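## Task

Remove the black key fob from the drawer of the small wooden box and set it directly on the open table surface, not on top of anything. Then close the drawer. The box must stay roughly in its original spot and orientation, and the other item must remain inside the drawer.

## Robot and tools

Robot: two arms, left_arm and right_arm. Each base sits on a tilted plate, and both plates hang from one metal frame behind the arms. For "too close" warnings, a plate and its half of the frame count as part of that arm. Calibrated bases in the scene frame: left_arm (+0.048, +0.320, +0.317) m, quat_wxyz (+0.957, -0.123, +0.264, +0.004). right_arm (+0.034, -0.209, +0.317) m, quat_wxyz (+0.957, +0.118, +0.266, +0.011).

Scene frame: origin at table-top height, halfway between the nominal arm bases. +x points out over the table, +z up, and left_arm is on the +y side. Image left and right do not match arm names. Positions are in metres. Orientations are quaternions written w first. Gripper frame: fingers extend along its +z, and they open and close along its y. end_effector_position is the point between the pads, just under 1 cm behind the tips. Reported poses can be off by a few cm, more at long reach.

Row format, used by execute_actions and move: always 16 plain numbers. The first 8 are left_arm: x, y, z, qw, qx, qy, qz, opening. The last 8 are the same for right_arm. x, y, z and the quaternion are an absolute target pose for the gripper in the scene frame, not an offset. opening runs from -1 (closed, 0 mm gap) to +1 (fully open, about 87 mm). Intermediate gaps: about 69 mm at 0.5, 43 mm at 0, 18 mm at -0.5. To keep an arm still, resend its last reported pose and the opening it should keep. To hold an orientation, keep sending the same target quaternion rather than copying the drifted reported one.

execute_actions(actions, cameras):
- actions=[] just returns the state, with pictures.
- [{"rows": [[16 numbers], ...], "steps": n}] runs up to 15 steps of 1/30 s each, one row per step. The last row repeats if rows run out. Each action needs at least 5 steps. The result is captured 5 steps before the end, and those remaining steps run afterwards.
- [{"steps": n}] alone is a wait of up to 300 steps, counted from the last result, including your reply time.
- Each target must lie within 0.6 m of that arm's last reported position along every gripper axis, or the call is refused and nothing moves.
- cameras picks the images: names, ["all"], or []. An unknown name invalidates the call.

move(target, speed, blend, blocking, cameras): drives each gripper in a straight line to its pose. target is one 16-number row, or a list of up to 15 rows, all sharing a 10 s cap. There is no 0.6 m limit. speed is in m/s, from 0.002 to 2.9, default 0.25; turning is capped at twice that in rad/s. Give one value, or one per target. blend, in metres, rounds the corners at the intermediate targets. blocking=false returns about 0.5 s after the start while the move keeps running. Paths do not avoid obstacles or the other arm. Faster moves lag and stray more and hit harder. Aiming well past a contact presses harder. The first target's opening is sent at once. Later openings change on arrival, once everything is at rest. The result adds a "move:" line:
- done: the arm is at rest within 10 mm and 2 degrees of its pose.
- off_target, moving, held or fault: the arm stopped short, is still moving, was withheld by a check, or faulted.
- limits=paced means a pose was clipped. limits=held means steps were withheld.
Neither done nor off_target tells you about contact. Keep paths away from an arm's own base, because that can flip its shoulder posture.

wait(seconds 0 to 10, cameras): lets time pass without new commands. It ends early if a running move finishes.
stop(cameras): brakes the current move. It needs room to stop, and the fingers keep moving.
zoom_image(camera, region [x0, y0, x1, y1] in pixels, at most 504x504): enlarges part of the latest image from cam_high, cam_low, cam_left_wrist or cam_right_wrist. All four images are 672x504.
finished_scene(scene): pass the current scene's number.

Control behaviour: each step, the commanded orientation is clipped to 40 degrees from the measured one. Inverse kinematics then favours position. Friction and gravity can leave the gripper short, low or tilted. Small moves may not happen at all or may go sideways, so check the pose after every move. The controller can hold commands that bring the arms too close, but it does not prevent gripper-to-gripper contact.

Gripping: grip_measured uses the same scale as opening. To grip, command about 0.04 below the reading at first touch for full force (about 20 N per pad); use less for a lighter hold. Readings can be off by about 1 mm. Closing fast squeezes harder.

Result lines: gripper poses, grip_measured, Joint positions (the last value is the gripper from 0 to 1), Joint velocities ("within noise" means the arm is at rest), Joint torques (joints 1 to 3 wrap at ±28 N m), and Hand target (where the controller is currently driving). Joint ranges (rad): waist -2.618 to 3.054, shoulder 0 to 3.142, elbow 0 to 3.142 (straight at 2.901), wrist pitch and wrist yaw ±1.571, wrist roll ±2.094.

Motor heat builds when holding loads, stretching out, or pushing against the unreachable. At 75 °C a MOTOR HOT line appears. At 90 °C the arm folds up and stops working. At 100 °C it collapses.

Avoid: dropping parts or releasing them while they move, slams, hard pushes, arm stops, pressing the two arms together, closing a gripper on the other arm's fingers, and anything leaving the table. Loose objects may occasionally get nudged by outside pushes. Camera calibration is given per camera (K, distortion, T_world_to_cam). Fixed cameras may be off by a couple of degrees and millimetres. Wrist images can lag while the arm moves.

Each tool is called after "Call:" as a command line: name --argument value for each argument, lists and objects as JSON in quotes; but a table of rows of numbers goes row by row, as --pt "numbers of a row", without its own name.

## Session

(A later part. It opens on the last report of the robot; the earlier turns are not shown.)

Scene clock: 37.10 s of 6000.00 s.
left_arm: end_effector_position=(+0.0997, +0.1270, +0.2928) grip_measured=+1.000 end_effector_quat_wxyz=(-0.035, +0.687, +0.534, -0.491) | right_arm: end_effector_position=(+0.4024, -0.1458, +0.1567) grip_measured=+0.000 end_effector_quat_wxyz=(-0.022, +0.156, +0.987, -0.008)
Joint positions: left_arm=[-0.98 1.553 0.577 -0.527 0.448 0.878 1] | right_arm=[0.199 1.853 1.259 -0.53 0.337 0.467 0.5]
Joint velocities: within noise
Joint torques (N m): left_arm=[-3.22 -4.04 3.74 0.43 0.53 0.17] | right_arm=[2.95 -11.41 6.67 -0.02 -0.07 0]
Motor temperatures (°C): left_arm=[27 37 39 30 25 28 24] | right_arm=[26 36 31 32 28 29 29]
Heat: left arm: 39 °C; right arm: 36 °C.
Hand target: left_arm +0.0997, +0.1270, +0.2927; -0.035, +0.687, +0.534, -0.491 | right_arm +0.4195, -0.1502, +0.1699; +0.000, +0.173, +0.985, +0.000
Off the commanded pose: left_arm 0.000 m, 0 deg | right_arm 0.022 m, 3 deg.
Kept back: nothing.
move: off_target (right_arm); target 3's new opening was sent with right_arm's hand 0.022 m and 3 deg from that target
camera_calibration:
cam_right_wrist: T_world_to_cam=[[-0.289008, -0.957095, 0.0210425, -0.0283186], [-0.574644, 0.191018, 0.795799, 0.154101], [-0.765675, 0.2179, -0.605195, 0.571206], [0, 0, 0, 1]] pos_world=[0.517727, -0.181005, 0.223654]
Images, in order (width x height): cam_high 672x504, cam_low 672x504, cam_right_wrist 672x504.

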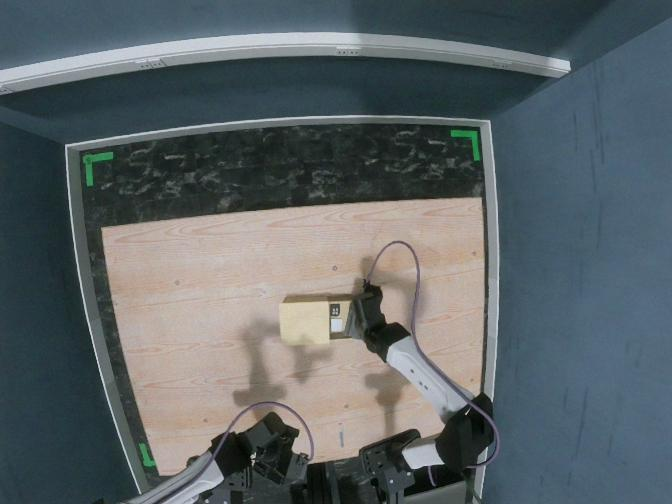

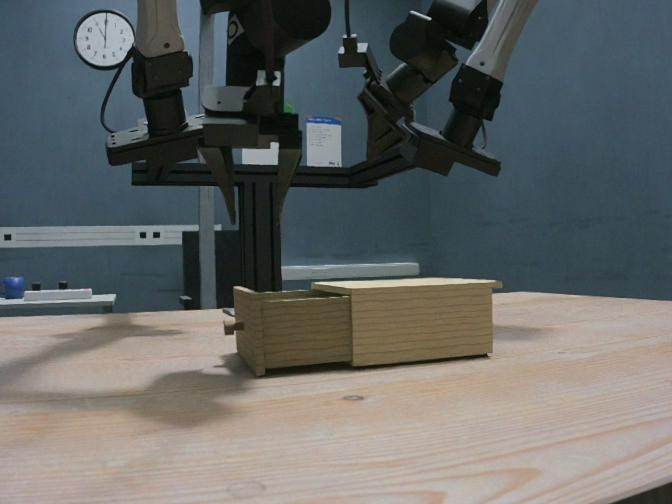

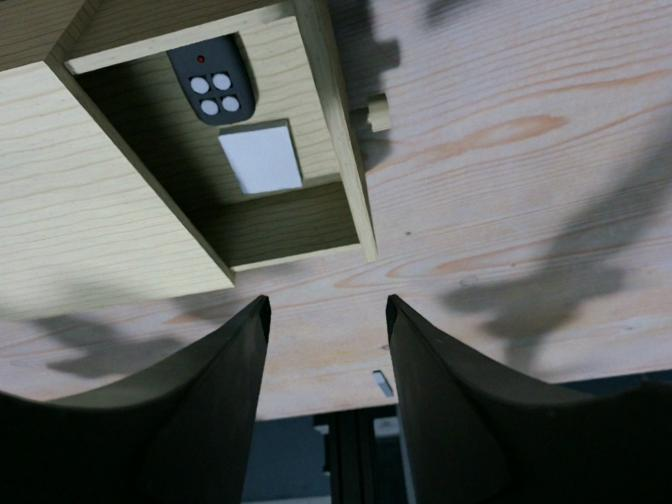

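Call:
zoom_image --camera "cam_low" --region '[180, 90, 320, 240]'

Call:
zoom_image --camera "cam_high" --region '[260, 270, 380, 360]'

Call:
zoom_image --camera "cam_right_wrist" --region '[40, 0, 400, 300]'

Scaled by 3.360 from the camera's 672x504 image, which has a finer 960x720 frame.

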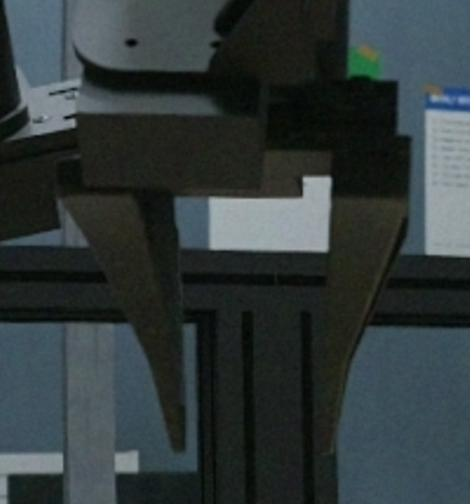

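Scaled by 4.200 from the camera's 672x504 image, which has a finer 960x720 frame.

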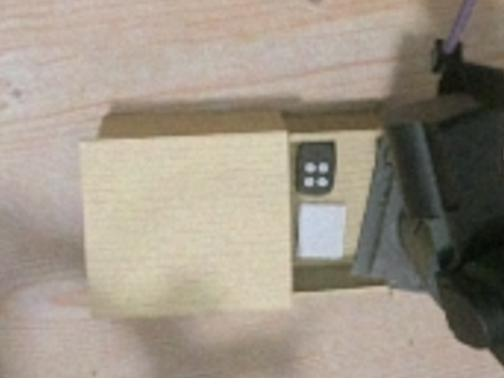

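Scaled by 1.400 from the camera's 672x504 image, which has a finer 960x720 frame.

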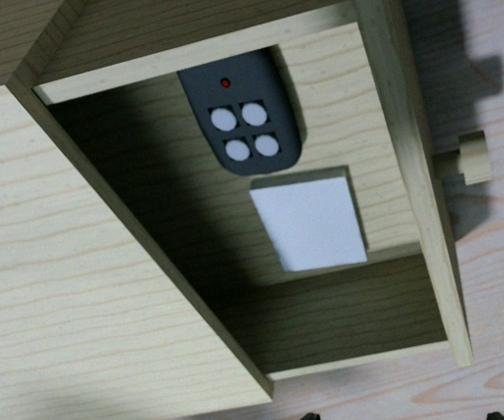

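Call:
move --target '[0.0997, 0.1270, 0.2928, -0.035, 0.687, 0.534, -0.491, 1, 0.416, -0.107, 0.108, 0.10811, 0.05319, 0.98857, 0.09069, 0.02]' --speed 0.2 --cameras '["cam_right_wrist", "cam_low", "cam_high"]'

Scene clock: 40.87 s of 6000.00 s.
left_arm: end_effector_position=(+0.0997, +0.1270, +0.2928) grip_measured=+1.000 end_effector_quat_wxyz=(-0.035, +0.687, +0.534, -0.491) | right_arm: end_effector_position=(+0.4178, -0.1143, +0.1118) grip_measured=+0.020 end_effector_quat_wxyz=(+0.106, +0.062, +0.989, +0.084)
Joint positions: left_arm=[-0.98 1.553 0.577 -0.527 0.448 0.878 1] | right_arm=[0.199 1.893 1.021 0.044 0.203 0.196 0.51]
Joint velocities: within noise
Joint torques (N m): left_arm=[-3.26 -4.05 3.75 0.43 0.54 0.18] | right_arm=[4.77 -6.69 3.36 0.81 -0.13 -0.24]
Motor temperatures (°C): left_arm=[27 37 39 30 25 28 24] | right_arm=[26 37 31 31 28 29 29]
Heat: left arm: 39 °C; right arm: 37 °C.
Hand target: left_arm +0.0997, +0.1270, +0.2927; -0.035, +0.687, +0.534, -0.491 | right_arm +0.4160, -0.1072, +0.1082; +0.108, +0.053, +0.989, +0.091
Off the commanded pose: left_arm 0.000 m, 0 deg | right_arm 0.008 m, 1 deg.
Kept back: nothing.
move: done
camera_calibration:
cam_right_wrist: T_world_to_cam=[[-0.0847597, -0.980722, -0.17607, -0.0587422], [-0.79007, -0.0415205, 0.611609, 0.276691], [-0.607129, 0.190948, -0.771319, 0.498146], [0, 0, 0, 1]] pos_world=[0.516065, -0.141241, 0.20466]
Images, in order (width x height): cam_high 672x504, cam_low 672x504, cam_right_wrist 672x504.

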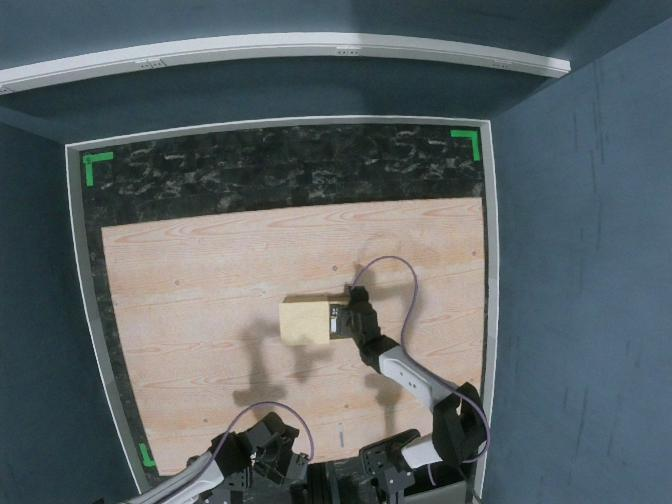

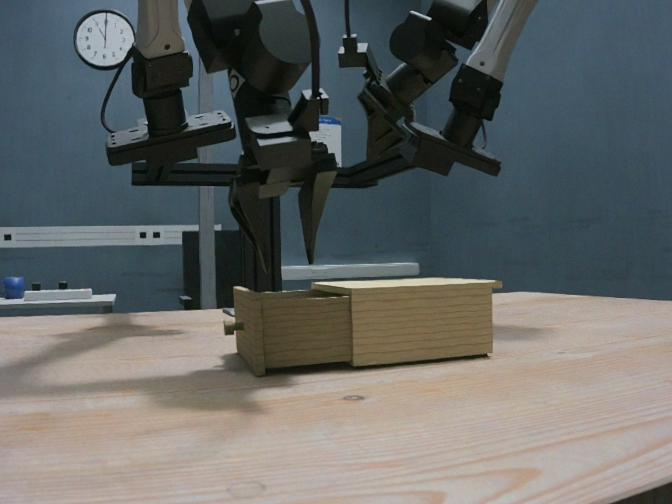

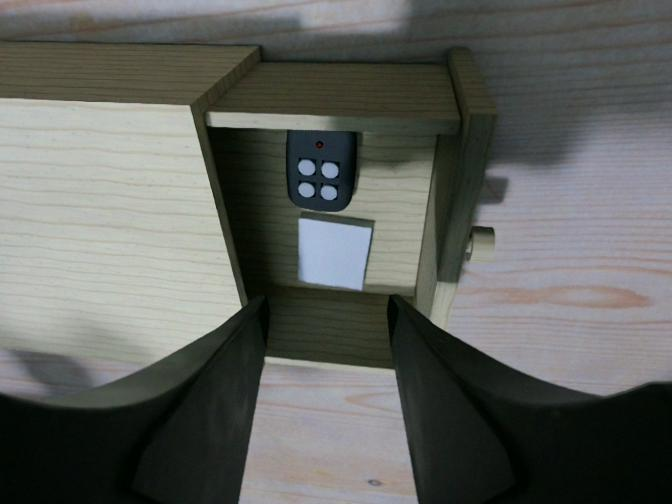

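Call:
zoom_image --camera "cam_right_wrist" --region '[180, 30, 520, 340]'

Scaled by 1.482 from the camera's 672x504 image, which has a finer 960x720 frame.

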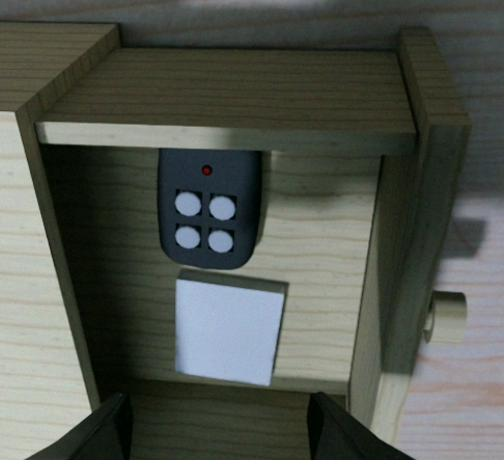

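Call:
zoom_image --camera "cam_right_wrist" --region '[220, 240, 460, 400]'

Call:
zoom_image --camera "cam_low" --region '[200, 260, 380, 390]'

Scaled by 2.100 from the camera's 672x504 image, which has a finer 960x720 frame.

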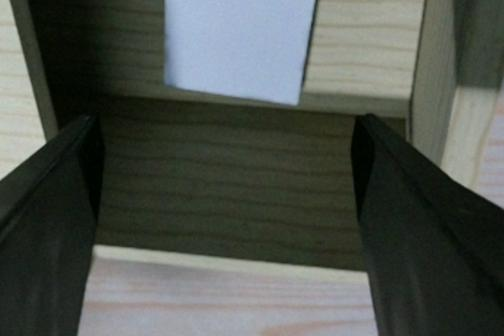

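Scaled by 2.800 from the camera's 672x504 image, which has a finer 960x720 frame.

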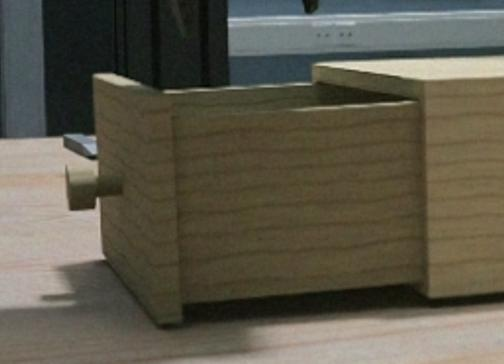

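Call:
move --target '[0.0997, 0.1270, 0.2928, -0.035, 0.687, 0.534, -0.491, 1, 0.431, -0.097, 0.041, 0.10751, 0.05144, 0.99016, 0.07341, 0.02]' --speed 0.12 --cameras '["cam_right_wrist", "cam_low", "cam_high"]'

Scene clock: 46.93 s of 6000.00 s.
left_arm: end_effector_position=(+0.0997, +0.1270, +0.2928) grip_measured=+1.000 end_effector_quat_wxyz=(-0.035, +0.687, +0.534, -0.491) | right_arm: end_effector_position=(+0.4207, -0.0980, +0.0460) grip_measured=+0.020 end_effector_quat_wxyz=(+0.092, +0.047, +0.992, +0.072)
Joint positions: left_arm=[-0.98 1.553 0.577 -0.527 0.448 0.878 1] | right_arm=[0.192 2.157 1.171 0.125 0.214 0.167 0.51]
Joint velocities: within noise
Joint torques (N m): left_arm=[-3.22 -4.1 3.79 0.42 0.53 0.17] | right_arm=[4.01 -7.04 4.93 0.89 -0.09 -0.22]
Motor temperatures (°C): left_arm=[27 37 39 30 25 28 24] | right_arm=[26 37 31 31 28 29 29]
Heat: left arm: 39 °C; right arm: 37 °C.
Hand target: left_arm +0.0997, +0.1270, +0.2927; -0.035, +0.687, +0.534, -0.491 | right_arm +0.4308, -0.0972, +0.0415; +0.107, +0.051, +0.990, +0.073
Off the commanded pose: left_arm 0.000 m, 0 deg | right_arm 0.012 m, 2 deg.
Kept back: nothing.
move: off_target (right_arm)
camera_calibration:
cam_right_wrist: T_world_to_cam=[[-0.0595688, -0.986952, -0.149593, -0.0665712], [-0.77174, -0.049518, 0.634008, 0.310296], [-0.633143, 0.153214, -0.75872, 0.452734], [0, 0, 0, 1]] pos_world=[0.522147, -0.119703, 0.136809]
Images, in order (width x height): cam_high 672x504, cam_low 672x504, cam_right_wrist 672x504.

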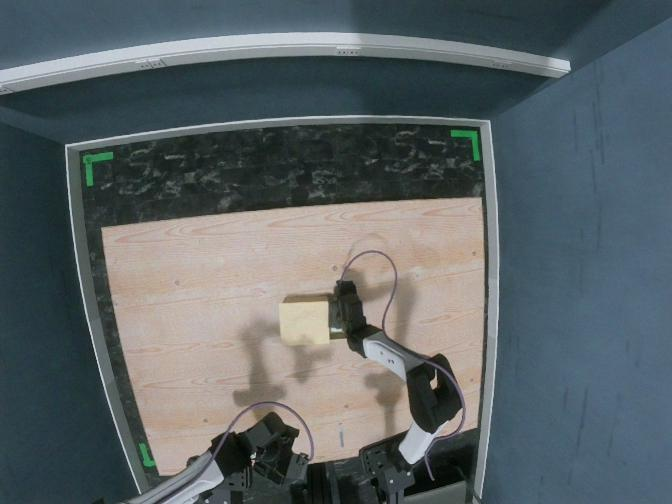

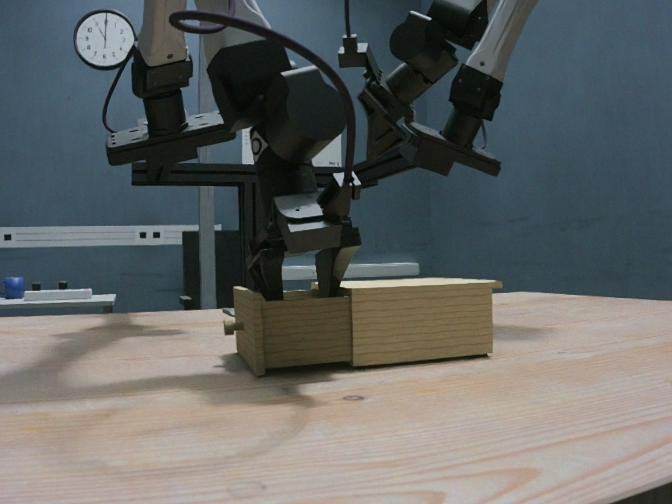

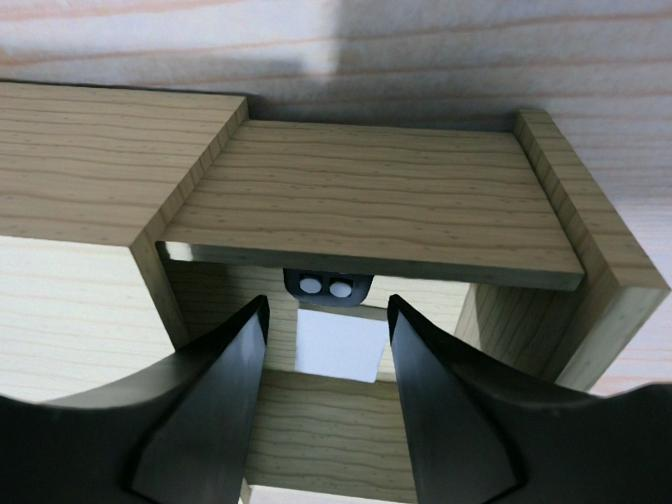

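Call:
move --target '[0.0997, 0.1270, 0.2928, -0.035, 0.687, 0.534, -0.491, 1, 0.438, -0.093, 0.0215, 0.10751, 0.05144, 0.99016, 0.07341, 0.02]' --speed 0.08 --cameras '["cam_right_wrist", "cam_low"]'

Scene clock: 48.10 s of 6000.00 s.
left_arm: end_effector_position=(+0.0997, +0.1270, +0.2928) grip_measured=+1.000 end_effector_quat_wxyz=(-0.035, +0.687, +0.534, -0.491) | right_arm: end_effector_position=(+0.4261, -0.1020, +0.0332) grip_measured=+0.018 end_effector_quat_wxyz=(+0.086, +0.043, +0.994, +0.060)
Joint positions: left_arm=[-0.98 1.553 0.577 -0.527 0.448 0.878 1] | right_arm=[0.18 2.208 1.235 0.099 0.228 0.152 0.509]
Joint velocities: within noise
Joint torques (N m): left_arm=[-3.19 -4.08 3.77 0.43 0.54 0.18] | right_arm=[4.45 -5.39 5.5 1.21 -0.22 -0.09]
Motor temperatures (°C): left_arm=[27 37 39 30 25 28 24] | right_arm=[26 37 31 31 28 29 29]
Heat: left arm: 39 °C; right arm: 37 °C.
Hand target: left_arm +0.0997, +0.1270, +0.2927; -0.035, +0.687, +0.534, -0.491 | right_arm +0.4373, -0.0936, +0.0229; +0.107, +0.051, +0.990, +0.073
Off the commanded pose: left_arm 0.000 m, 0 deg | right_arm 0.019 m, 3 deg.
Kept back: nothing.
move: off_target (right_arm)
camera_calibration:
cam_right_wrist: T_world_to_cam=[[-0.054074, -0.990634, -0.125379, -0.0755982], [-0.762997, -0.040006, 0.645163, 0.31923], [-0.644136, 0.13055, -0.753688, 0.449319], [0, 0, 0, 1]] pos_world=[0.528907, -0.120778, 0.123212]
Images, in order (width x height): cam_low 672x504, cam_right_wrist 672x504.

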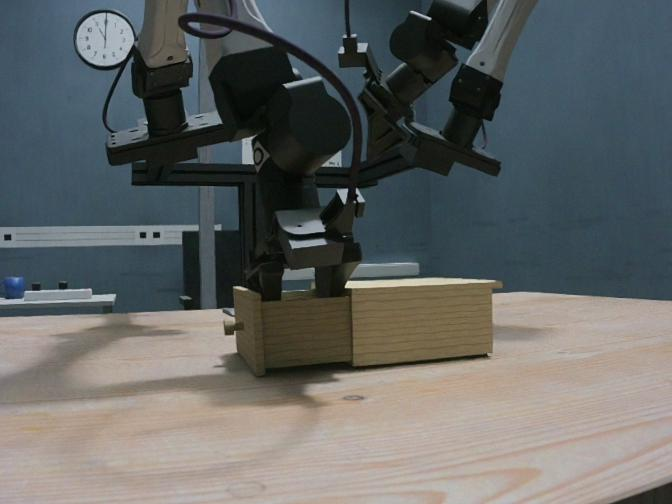

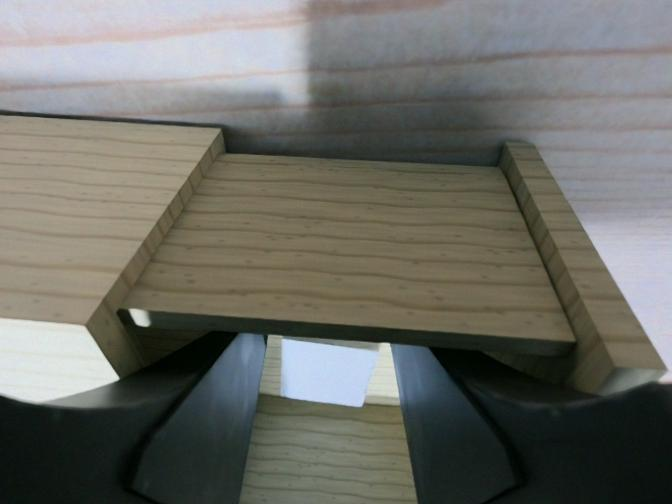

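Call:
zoom_image --camera "cam_right_wrist" --region '[60, 260, 460, 504]'

Call:
zoom_image --camera "cam_low" --region '[220, 200, 400, 390]'

Scaled by 1.260 from the camera's 672x504 image, which has a finer 960x720 frame.

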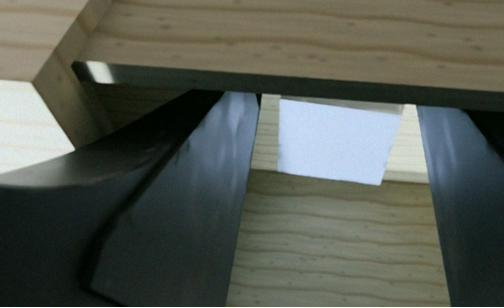

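Scaled by 2.653 from the camera's 672x504 image, which has a finer 960x720 frame.

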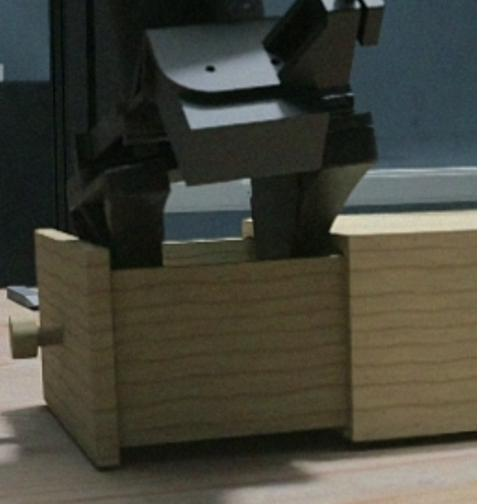

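Call:
move --pt "0.0997 0.1270 0.2928 -0.035 0.687 0.534 -0.491 1 0.440 -0.100 0.029 0.10751 0.05144 0.99016 0.07341 0.02" --pt "0.0997 0.1270 0.2928 -0.035 0.687 0.534 -0.491 1 0.440 -0.100 0.029 0.10751 0.05144 0.99016 0.07341 -0.12" --speed 0.06 --cameras '["cam_right_wrist", "cam_low", "cam_high"]'

Scene clock: 53.13 s of 6000.00 s.
left_arm: end_effector_position=(+0.0997, +0.1270, +0.2928) grip_measured=+1.000 end_effector_quat_wxyz=(-0.035, +0.687, +0.534, -0.491) | right_arm: end_effector_position=(+0.4317, -0.0993, +0.0335) grip_measured=-0.120 end_effector_quat_wxyz=(+0.096, +0.045, +0.992, +0.069)
Joint positions: left_arm=[-0.98 1.553 0.577 -0.527 0.448 0.878 1] | right_arm=[0.179 2.209 1.236 0.122 0.212 0.152 0.44]
Joint velocities: within noise
Joint torques (N m): left_arm=[-3.17 -4.12 3.79 0.42 0.54 0.17] | right_arm=[3.58 -7.62 4.6 0.81 -0.2 -0.14]
Motor temperatures (°C): left_arm=[27 37 39 30 25 27 23] | right_arm=[26 36 31 32 28 29 29]
Heat: left arm: 39 °C; right arm: 36 °C.
Hand target: left_arm +0.0997, +0.1270, +0.2927; -0.035, +0.687, +0.534, -0.491 | right_arm +0.4398, -0.1001, +0.0293; +0.107, +0.051, +0.990, +0.073
Off the commanded pose: left_arm 0.000 m, 0 deg | right_arm 0.009 m, 2 deg.
Kept back: nothing.
move: done; target 2's new opening was sent with right_arm's hand 0.015 m and 3 deg from that target
camera_calibration:
cam_right_wrist: T_world_to_cam=[[-0.0564306, -0.988011, -0.143704, -0.0707421], [-0.776199, -0.0471136, 0.628725, 0.32901], [-0.627957, 0.147022, -0.764234, 0.447758], [0, 0, 0, 1]] pos_world=[0.532558, -0.120223, 0.125169]
Images, in order (width x height): cam_high 672x504, cam_low 672x504, cam_right_wrist 672x504.

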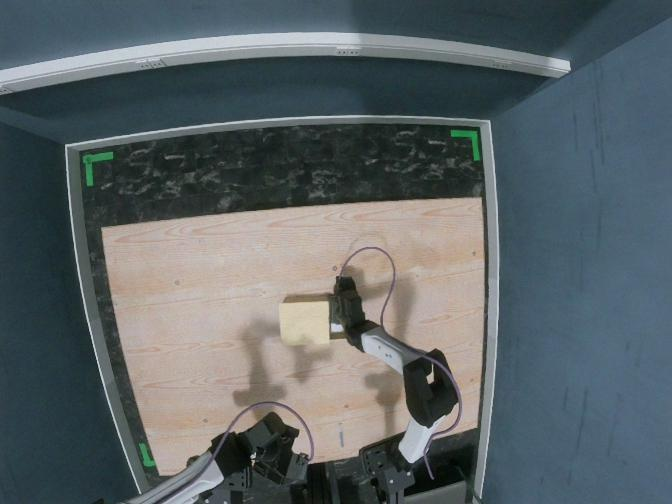

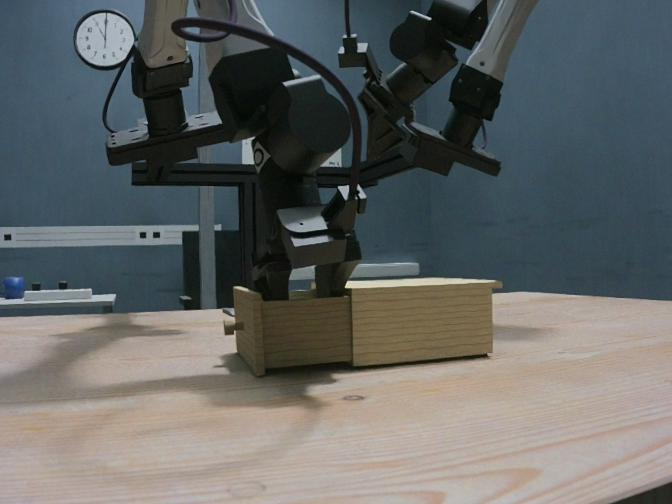

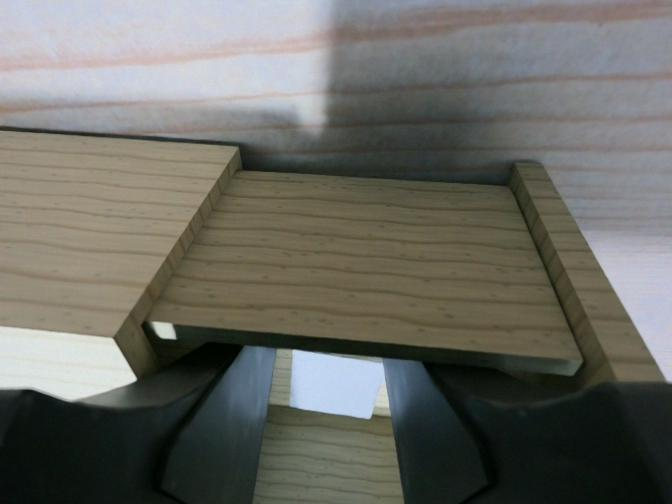

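Call:
move --target '[0.0997, 0.1270, 0.2928, -0.035, 0.687, 0.534, -0.491, 1, 0.440, -0.100, 0.028, 0.10751, 0.05144, 0.99016, 0.07341, -0.3]' --speed 0.06 --cameras '["cam_right_wrist", "cam_low"]'

Scene clock: 54.23 s of 6000.00 s.
left_arm: end_effector_position=(+0.0997, +0.1270, +0.2928) grip_measured=+1.000 end_effector_quat_wxyz=(-0.035, +0.687, +0.534, -0.491) | right_arm: end_effector_position=(+0.4326, -0.0988, +0.0336) grip_measured=-0.177 end_effector_quat_wxyz=(+0.098, +0.046, +0.992, +0.071)
Joint positions: left_arm=[-0.98 1.553 0.577 -0.527 0.448 0.878 1] | right_arm=[0.179 2.209 1.236 0.126 0.21 0.152 0.412]
Joint velocities: within noise
Joint torques (N m): left_arm=[-3.21 -4.08 3.77 0.41 0.53 0.18] | right_arm=[3.41 -7.41 4.71 0.81 -0.16 -0.15]
Motor temperatures (°C): left_arm=[27 37 39 30 25 27 23] | right_arm=[26 36 31 32 28 29 29]
Heat: left arm: 39 °C; right arm: 36 °C.
Hand target: left_arm +0.0997, +0.1270, +0.2927; -0.035, +0.687, +0.534, -0.491 | right_arm +0.4398, -0.1001, +0.0283; +0.107, +0.051, +0.990, +0.073
Off the commanded pose: left_arm 0.000 m, 0 deg | right_arm 0.009 m, 1 deg.
Kept back: nothing.
move: done
camera_calibration:
cam_right_wrist: T_world_to_cam=[[-0.0565375, -0.987539, -0.146866, -0.0699347], [-0.778461, -0.0485033, 0.625816, 0.33065], [-0.625141, 0.149712, -0.766019, 0.447455], [0, 0, 0, 1]] pos_world=[0.533166, -0.120015, 0.125562]
Images, in order (width x height): cam_low 672x504, cam_right_wrist 672x504.

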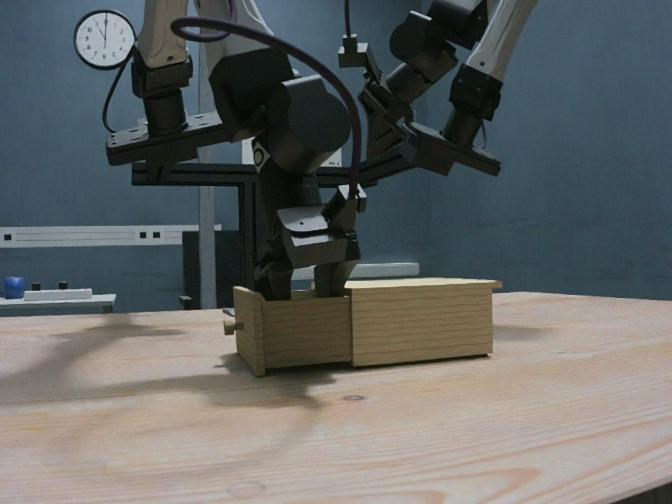

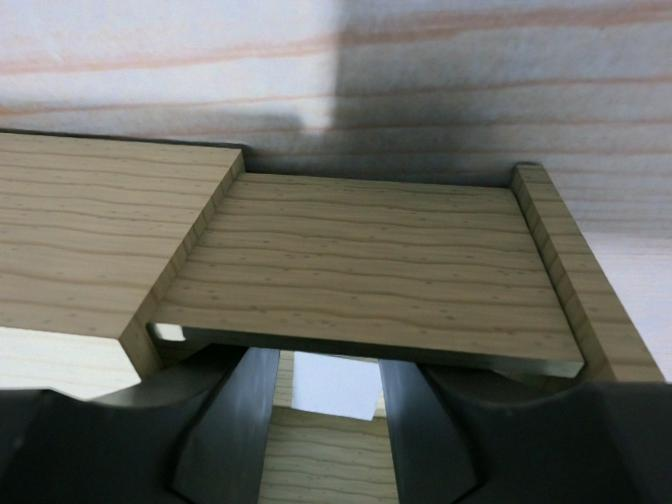

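Call:
move --target '[0.0997, 0.1270, 0.2928, -0.035, 0.687, 0.534, -0.491, 1, 0.434, -0.104, 0.065, 0.10751, 0.05144, 0.99016, 0.07341, -0.3]' --speed 0.08 --cameras '["cam_right_wrist", "cam_low", "cam_high"]'

Scene clock: 55.47 s of 6000.00 s.
left_arm: end_effector_position=(+0.0997, +0.1270, +0.2928) grip_measured=+1.000 end_effector_quat_wxyz=(-0.035, +0.687, +0.534, -0.491) | right_arm: end_effector_position=(+0.4208, -0.1054, +0.0497) grip_measured=-0.177 end_effector_quat_wxyz=(+0.089, +0.046, +0.993, +0.070)
Joint positions: left_arm=[-0.98 1.553 0.577 -0.527 0.448 0.878 1] | right_arm=[0.179 2.137 1.165 0.107 0.21 0.156 0.412]
Joint velocities: within noise
Joint torques (N m): left_arm=[-3.23 -4.05 3.78 0.42 0.53 0.18] | right_arm=[5.3 -11.92 2.66 0.49 -0.04 -0.05]
Motor temperatures (°C): left_arm=[27 37 39 30 25 27 23] | right_arm=[26 37 31 31 28 29 29]
Heat: left arm: 39 °C; right arm: 37 °C.
Hand target: left_arm +0.0997, +0.1270, +0.2927; -0.035, +0.687, +0.534, -0.491 | right_arm +0.4338, -0.1039, +0.0645; +0.107, +0.052, +0.990, +0.074
Off the commanded pose: left_arm 0.000 m, 0 deg | right_arm 0.020 m, 2 deg.
Kept back: nothing.
move: off_target (right_arm)
camera_calibration:
cam_right_wrist: T_world_to_cam=[[-0.0575818, -0.987789, -0.144763, -0.0745177], [-0.7676, -0.0489098, 0.639061, 0.30572], [-0.638338, 0.147918, -0.75541, 0.458142], [0, 0, 0, 1]] pos_world=[0.522829, -0.126423, 0.139924]
Images, in order (width x height): cam_high 672x504, cam_low 672x504, cam_right_wrist 672x504.

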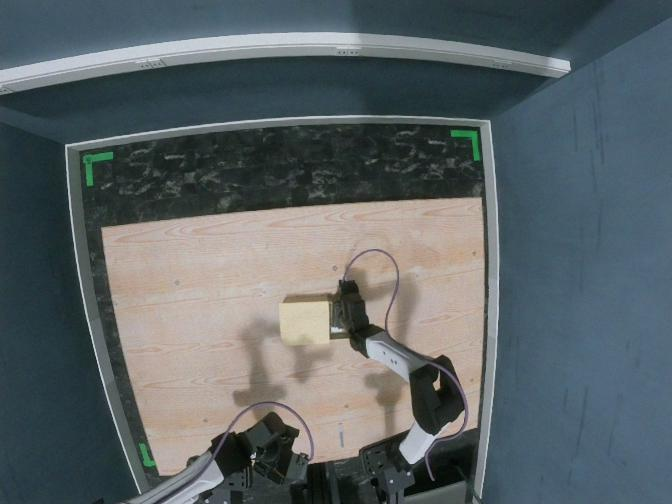

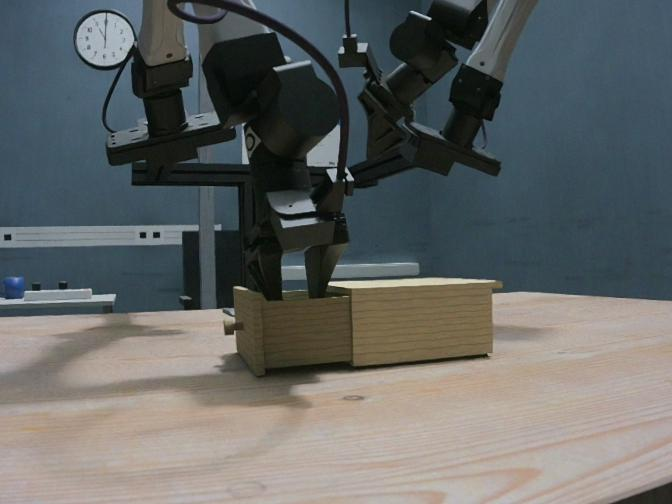

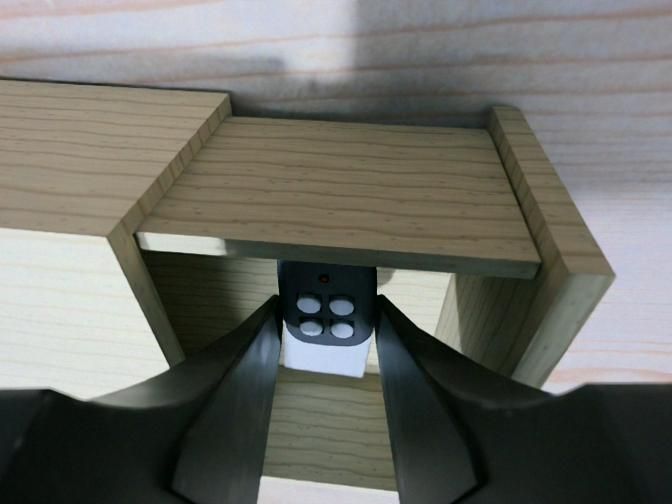

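Call:
move --pt "0.0997 0.1270 0.2928 -0.035 0.687 0.534 -0.491 1 0.430 -0.112 0.15 0.10751 0.05144 0.99016 0.07341 -0.3" --pt "0.0997 0.1270 0.2928 -0.035 0.687 0.534 -0.491 1 0.445 -0.30 0.15 0.10751 0.05144 0.99016 0.07341 -0.3" --pt "0.0997 0.1270 0.2928 -0.035 0.687 0.534 -0.491 1 0.445 -0.31 0.08 0.10751 0.05144 0.99016 0.07341 -0.3" --speed '[0.15, 0.25, 0.15]' --blend '[0.03, 0.03, 0]' --cameras '["cam_right_wrist", "cam_low", "cam_high"]'

Scene clock: 58.43 s of 6000.00 s.
left_arm: end_effector_position=(+0.0997, +0.1270, +0.2928) grip_measured=+1.000 end_effector_quat_wxyz=(-0.035, +0.687, +0.534, -0.491) | right_arm: end_effector_position=(+0.4365, -0.3061, +0.0832) grip_measured=-0.177 end_effector_quat_wxyz=(+0.094, +0.055, +0.991, +0.073)
Joint positions: left_arm=[-0.98 1.553 0.577 -0.527 0.448 0.878 1] | right_arm=[-0.308 1.93 1.217 -0.123 -0.12 -0.192 0.412]
Joint velocities: within noise
Joint torques (N m): left_arm=[-3.22 -4.04 3.78 0.43 0.54 0.18] | right_arm=[0.35 -8.09 5.89 0.66 -0.24 -0.26]
Motor temperatures (°C): left_arm=[27 37 39 30 25 27 23] | right_arm=[26 37 31 31 28 29 29]
Heat: left arm: 39 °C; right arm: 37 °C.
Hand target: left_arm +0.0997, +0.1270, +0.2927; -0.035, +0.687, +0.534, -0.491 | right_arm +0.4449, -0.3100, +0.0804; +0.108, +0.051, +0.990, +0.073
Off the commanded pose: left_arm 0.000 m, 0 deg | right_arm 0.010 m, 2 deg.
Kept back: nothing.
move: done
camera_calibration:
cam_right_wrist: T_world_to_cam=[[-0.073958, -0.985563, -0.152304, -0.2585], [-0.774544, -0.0394332, 0.631289, 0.293121], [-0.628181, 0.164655, -0.760446, 0.524319], [0, 0, 0, 1]] pos_world=[0.537285, -0.329541, 0.174302]
Images, in order (width x height): cam_high 672x504, cam_low 672x504, cam_right_wrist 672x504.

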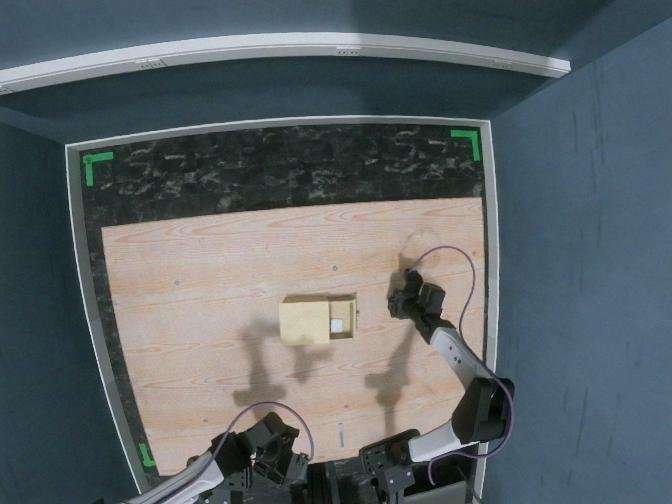

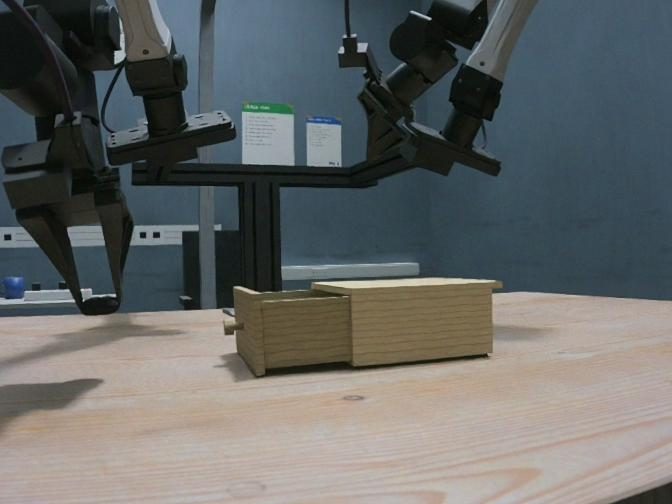

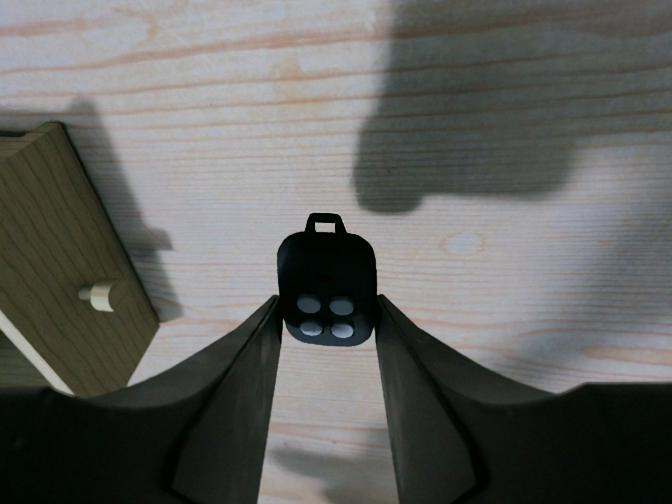

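Call:
zoom_image --camera "cam_low" --region '[10, 190, 170, 330]'

Scaled by 3.150 from the camera's 672x504 image, which has a finer 960x720 frame.

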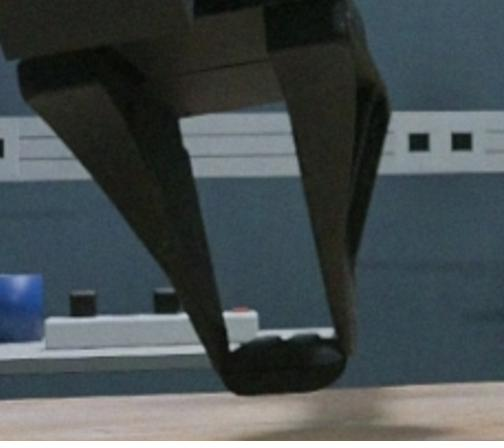

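Call:
move --target '[0.0997, 0.1270, 0.2928, -0.035, 0.687, 0.534, -0.491, 1, 0.450, -0.31, 0.028, 0.10751, 0.05144, 0.99016, 0.07341, -0.3]' --speed 0.08 --cameras '["cam_right_wrist", "cam_low"]'

Scene clock: 60.27 s of 6000.00 s.
left_arm: end_effector_position=(+0.0997, +0.1270, +0.2928) grip_measured=+1.000 end_effector_quat_wxyz=(-0.035, +0.687, +0.534, -0.491) | right_arm: end_effector_position=(+0.4436, -0.3059, +0.0329) grip_measured=-0.177 end_effector_quat_wxyz=(+0.096, +0.054, +0.991, +0.073)
Joint positions: left_arm=[-0.98 1.553 0.577 -0.527 0.448 0.878 1] | right_arm=[-0.311 2.111 1.316 -0.038 -0.124 -0.196 0.412]
Joint velocities: within noise
Joint torques (N m): left_arm=[-3.19 -4.11 3.74 0.43 0.53 0.18] | right_arm=[0.34 -8.13 5.39 0.65 -0.26 -0.27]
Motor temperatures (°C): left_arm=[27 37 39 30 25 27 23] | right_arm=[26 37 32 31 28 29 29]
Heat: left arm: 39 °C; right arm: 37 °C.
Hand target: left_arm +0.0997, +0.1270, +0.2927; -0.035, +0.687, +0.534, -0.491 | right_arm +0.4498, -0.3101, +0.0283; +0.107, +0.051, +0.990, +0.073
Off the commanded pose: left_arm 0.000 m, 0 deg | right_arm 0.009 m, 1 deg.
Kept back: nothing.
move: done
camera_calibration:
cam_right_wrist: T_world_to_cam=[[-0.0723285, -0.985626, -0.152674, -0.266168], [-0.776861, -0.0403277, 0.628379, 0.331242], [-0.625504, 0.164056, -0.762778, 0.489226], [0, 0, 0, 1]] pos_world=[0.54409, -0.329245, 0.124388]
Images, in order (width x height): cam_low 672x504, cam_right_wrist 672x504.

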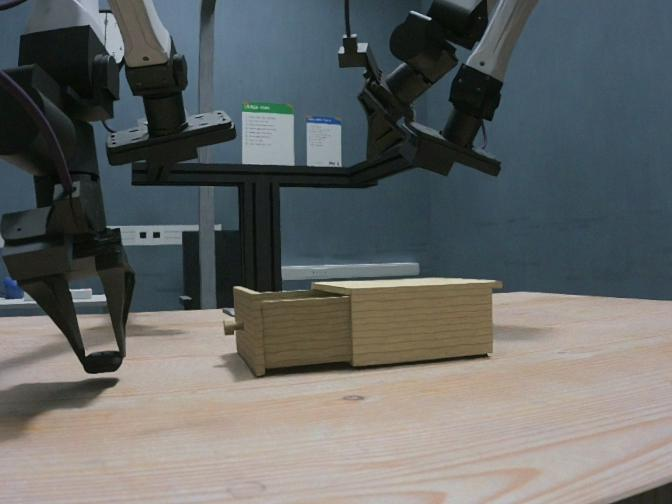

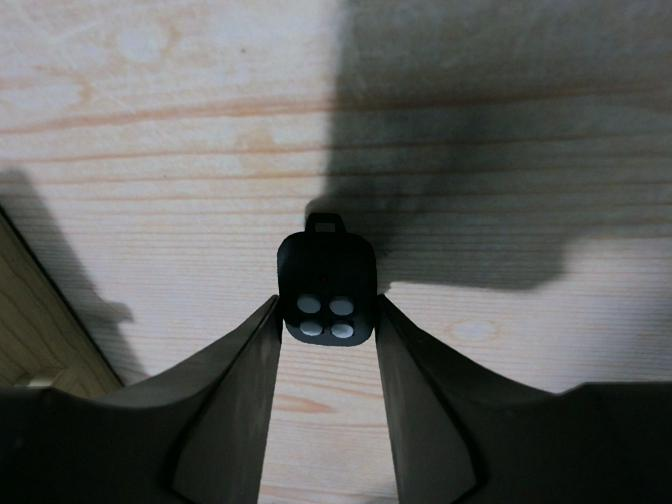

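Call:
zoom_image --camera "cam_low" --region '[30, 290, 180, 430]'

Scaled by 3.360 from the camera's 672x504 image, which has a finer 960x720 frame.

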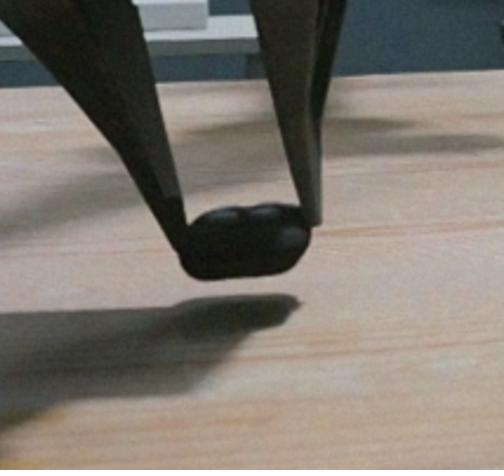

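Call:
move --target '[0.0997, 0.1270, 0.2928, -0.035, 0.687, 0.534, -0.491, 1, 0.450, -0.31, 0.0215, 0.10751, 0.05144, 0.99016, 0.07341, -0.3]' --speed 0.04 --cameras '["cam_right_wrist", "cam_low"]'

Call:
zoom_image --camera "cam_low" --region '[30, 290, 180, 430]'

Scene clock: 61.43 s of 6000.00 s.
left_arm: end_effector_position=(+0.0997, +0.1270, +0.2928) grip_measured=+1.000 end_effector_quat_wxyz=(-0.035, +0.687, +0.534, -0.491) | right_arm: end_effector_position=(+0.4434, -0.3054, +0.0268) grip_measured=-0.177 end_effector_quat_wxyz=(+0.096, +0.053, +0.991, +0.073)
Joint positions: left_arm=[-0.98 1.553 0.577 -0.527 0.448 0.878 1] | right_arm=[-0.311 2.132 1.326 -0.029 -0.125 -0.196 0.412]
Joint velocities: within noise
Joint torques (N m): left_arm=[-3.21 -4.08 3.73 0.43 0.53 0.18] | right_arm=[0.24 -8.08 5.46 0.68 -0.23 -0.27]
Motor temperatures (°C): left_arm=[27 37 39 30 25 27 23] | right_arm=[26 37 32 31 28 29 29]
Heat: left arm: 39 °C; right arm: 37 °C.
Hand target: left_arm +0.0997, +0.1270, +0.2927; -0.035, +0.687, +0.534, -0.491 | right_arm +0.4499, -0.3101, +0.0219; +0.108, +0.051, +0.990, +0.073
Off the commanded pose: left_arm 0.000 m, 0 deg | right_arm 0.010 m, 1 deg.
Kept back: nothing.
move: done
camera_calibration:
cam_right_wrist: T_world_to_cam=[[-0.0715057, -0.985558, -0.153503, -0.266852], [-0.776323, -0.041637, 0.628959, 0.334365], [-0.626266, 0.164142, -0.762134, 0.484767], [0, 0, 0, 1]] pos_world=[0.544087, -0.328647, 0.118193]
Images, in order (width x height): cam_low 672x504, cam_right_wrist 672x504.

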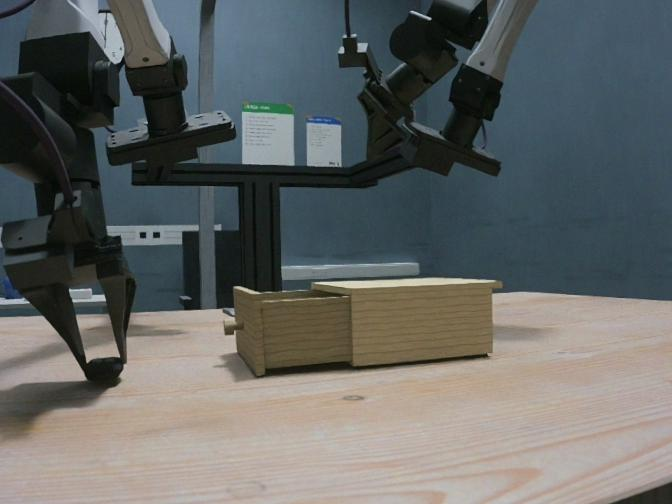

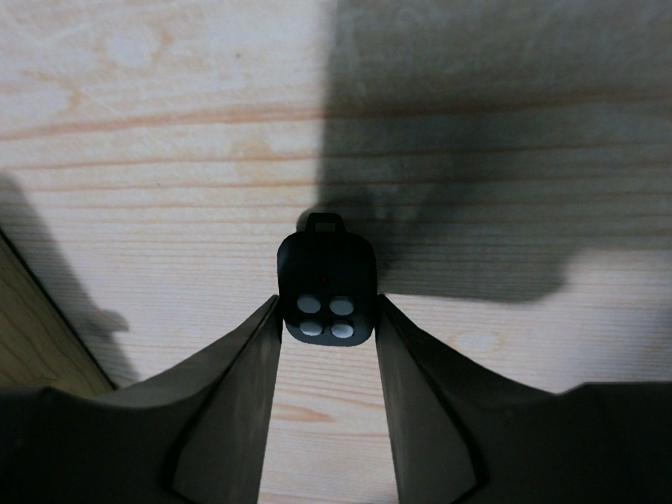

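Scaled by 3.360 from the camera's 672x504 image, which has a finer 960x720 frame.

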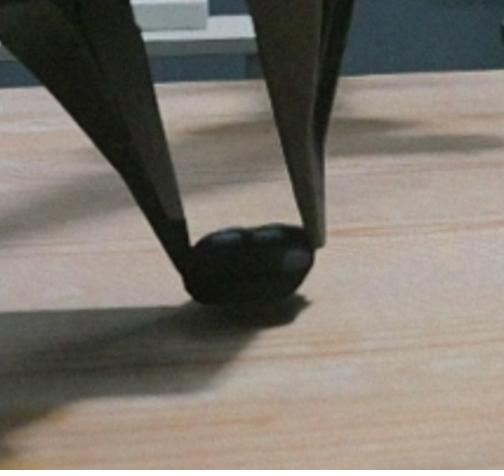

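Call:
move --target '[0.0997, 0.1270, 0.2928, -0.035, 0.687, 0.534, -0.491, 1, 0.450, -0.31, 0.0193, 0.10751, 0.05144, 0.99016, 0.07341, -0.3]' --speed 0.04 --cameras '["cam_low"]'

Call:
zoom_image --camera "cam_low" --region '[50, 330, 150, 400]'

Scene clock: 62.37 s of 6000.00 s.
left_arm: end_effector_position=(+0.0997, +0.1270, +0.2928) grip_measured=+1.000 end_effector_quat_wxyz=(-0.035, +0.687, +0.534, -0.491) | right_arm: end_effector_position=(+0.4442, -0.3055, +0.0247) grip_measured=-0.177 end_effector_quat_wxyz=(+0.097, +0.053, +0.991, +0.073)
Joint positions: left_arm=[-0.98 1.553 0.577 -0.527 0.448 0.878 1] | right_arm=[-0.311 2.139 1.331 -0.024 -0.125 -0.197 0.412]
Joint velocities: within noise
Joint torques (N m): left_arm=[-3.17 -4.08 3.78 0.43 0.54 0.19] | right_arm=[0.24 -7.97 5.39 0.67 -0.25 -0.3]
Motor temperatures (°C): left_arm=[27 37 39 30 25 27 23] | right_arm=[26 38 31 31 28 29 29]
Heat: left arm: 39 °C; right arm: 38 °C.
Hand target: left_arm +0.0997, +0.1270, +0.2927; -0.035, +0.687, +0.534, -0.491 | right_arm +0.4498, -0.3101, +0.0196; +0.107, +0.051, +0.990, +0.073
Off the commanded pose: left_arm 0.000 m, 0 deg | right_arm 0.009 m, 1 deg.
Kept back: nothing.
move: done
Images, in order (width x height): cam_low 672x504.

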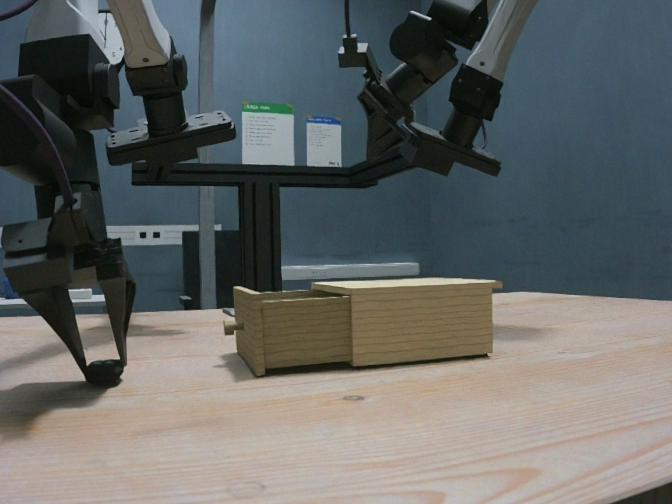

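Scaled by 5.040 from the camera's 672x504 image, which has a finer 960x720 frame.

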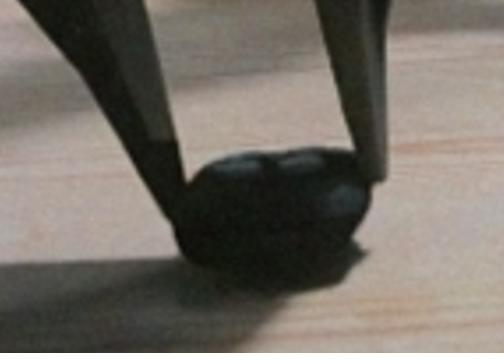

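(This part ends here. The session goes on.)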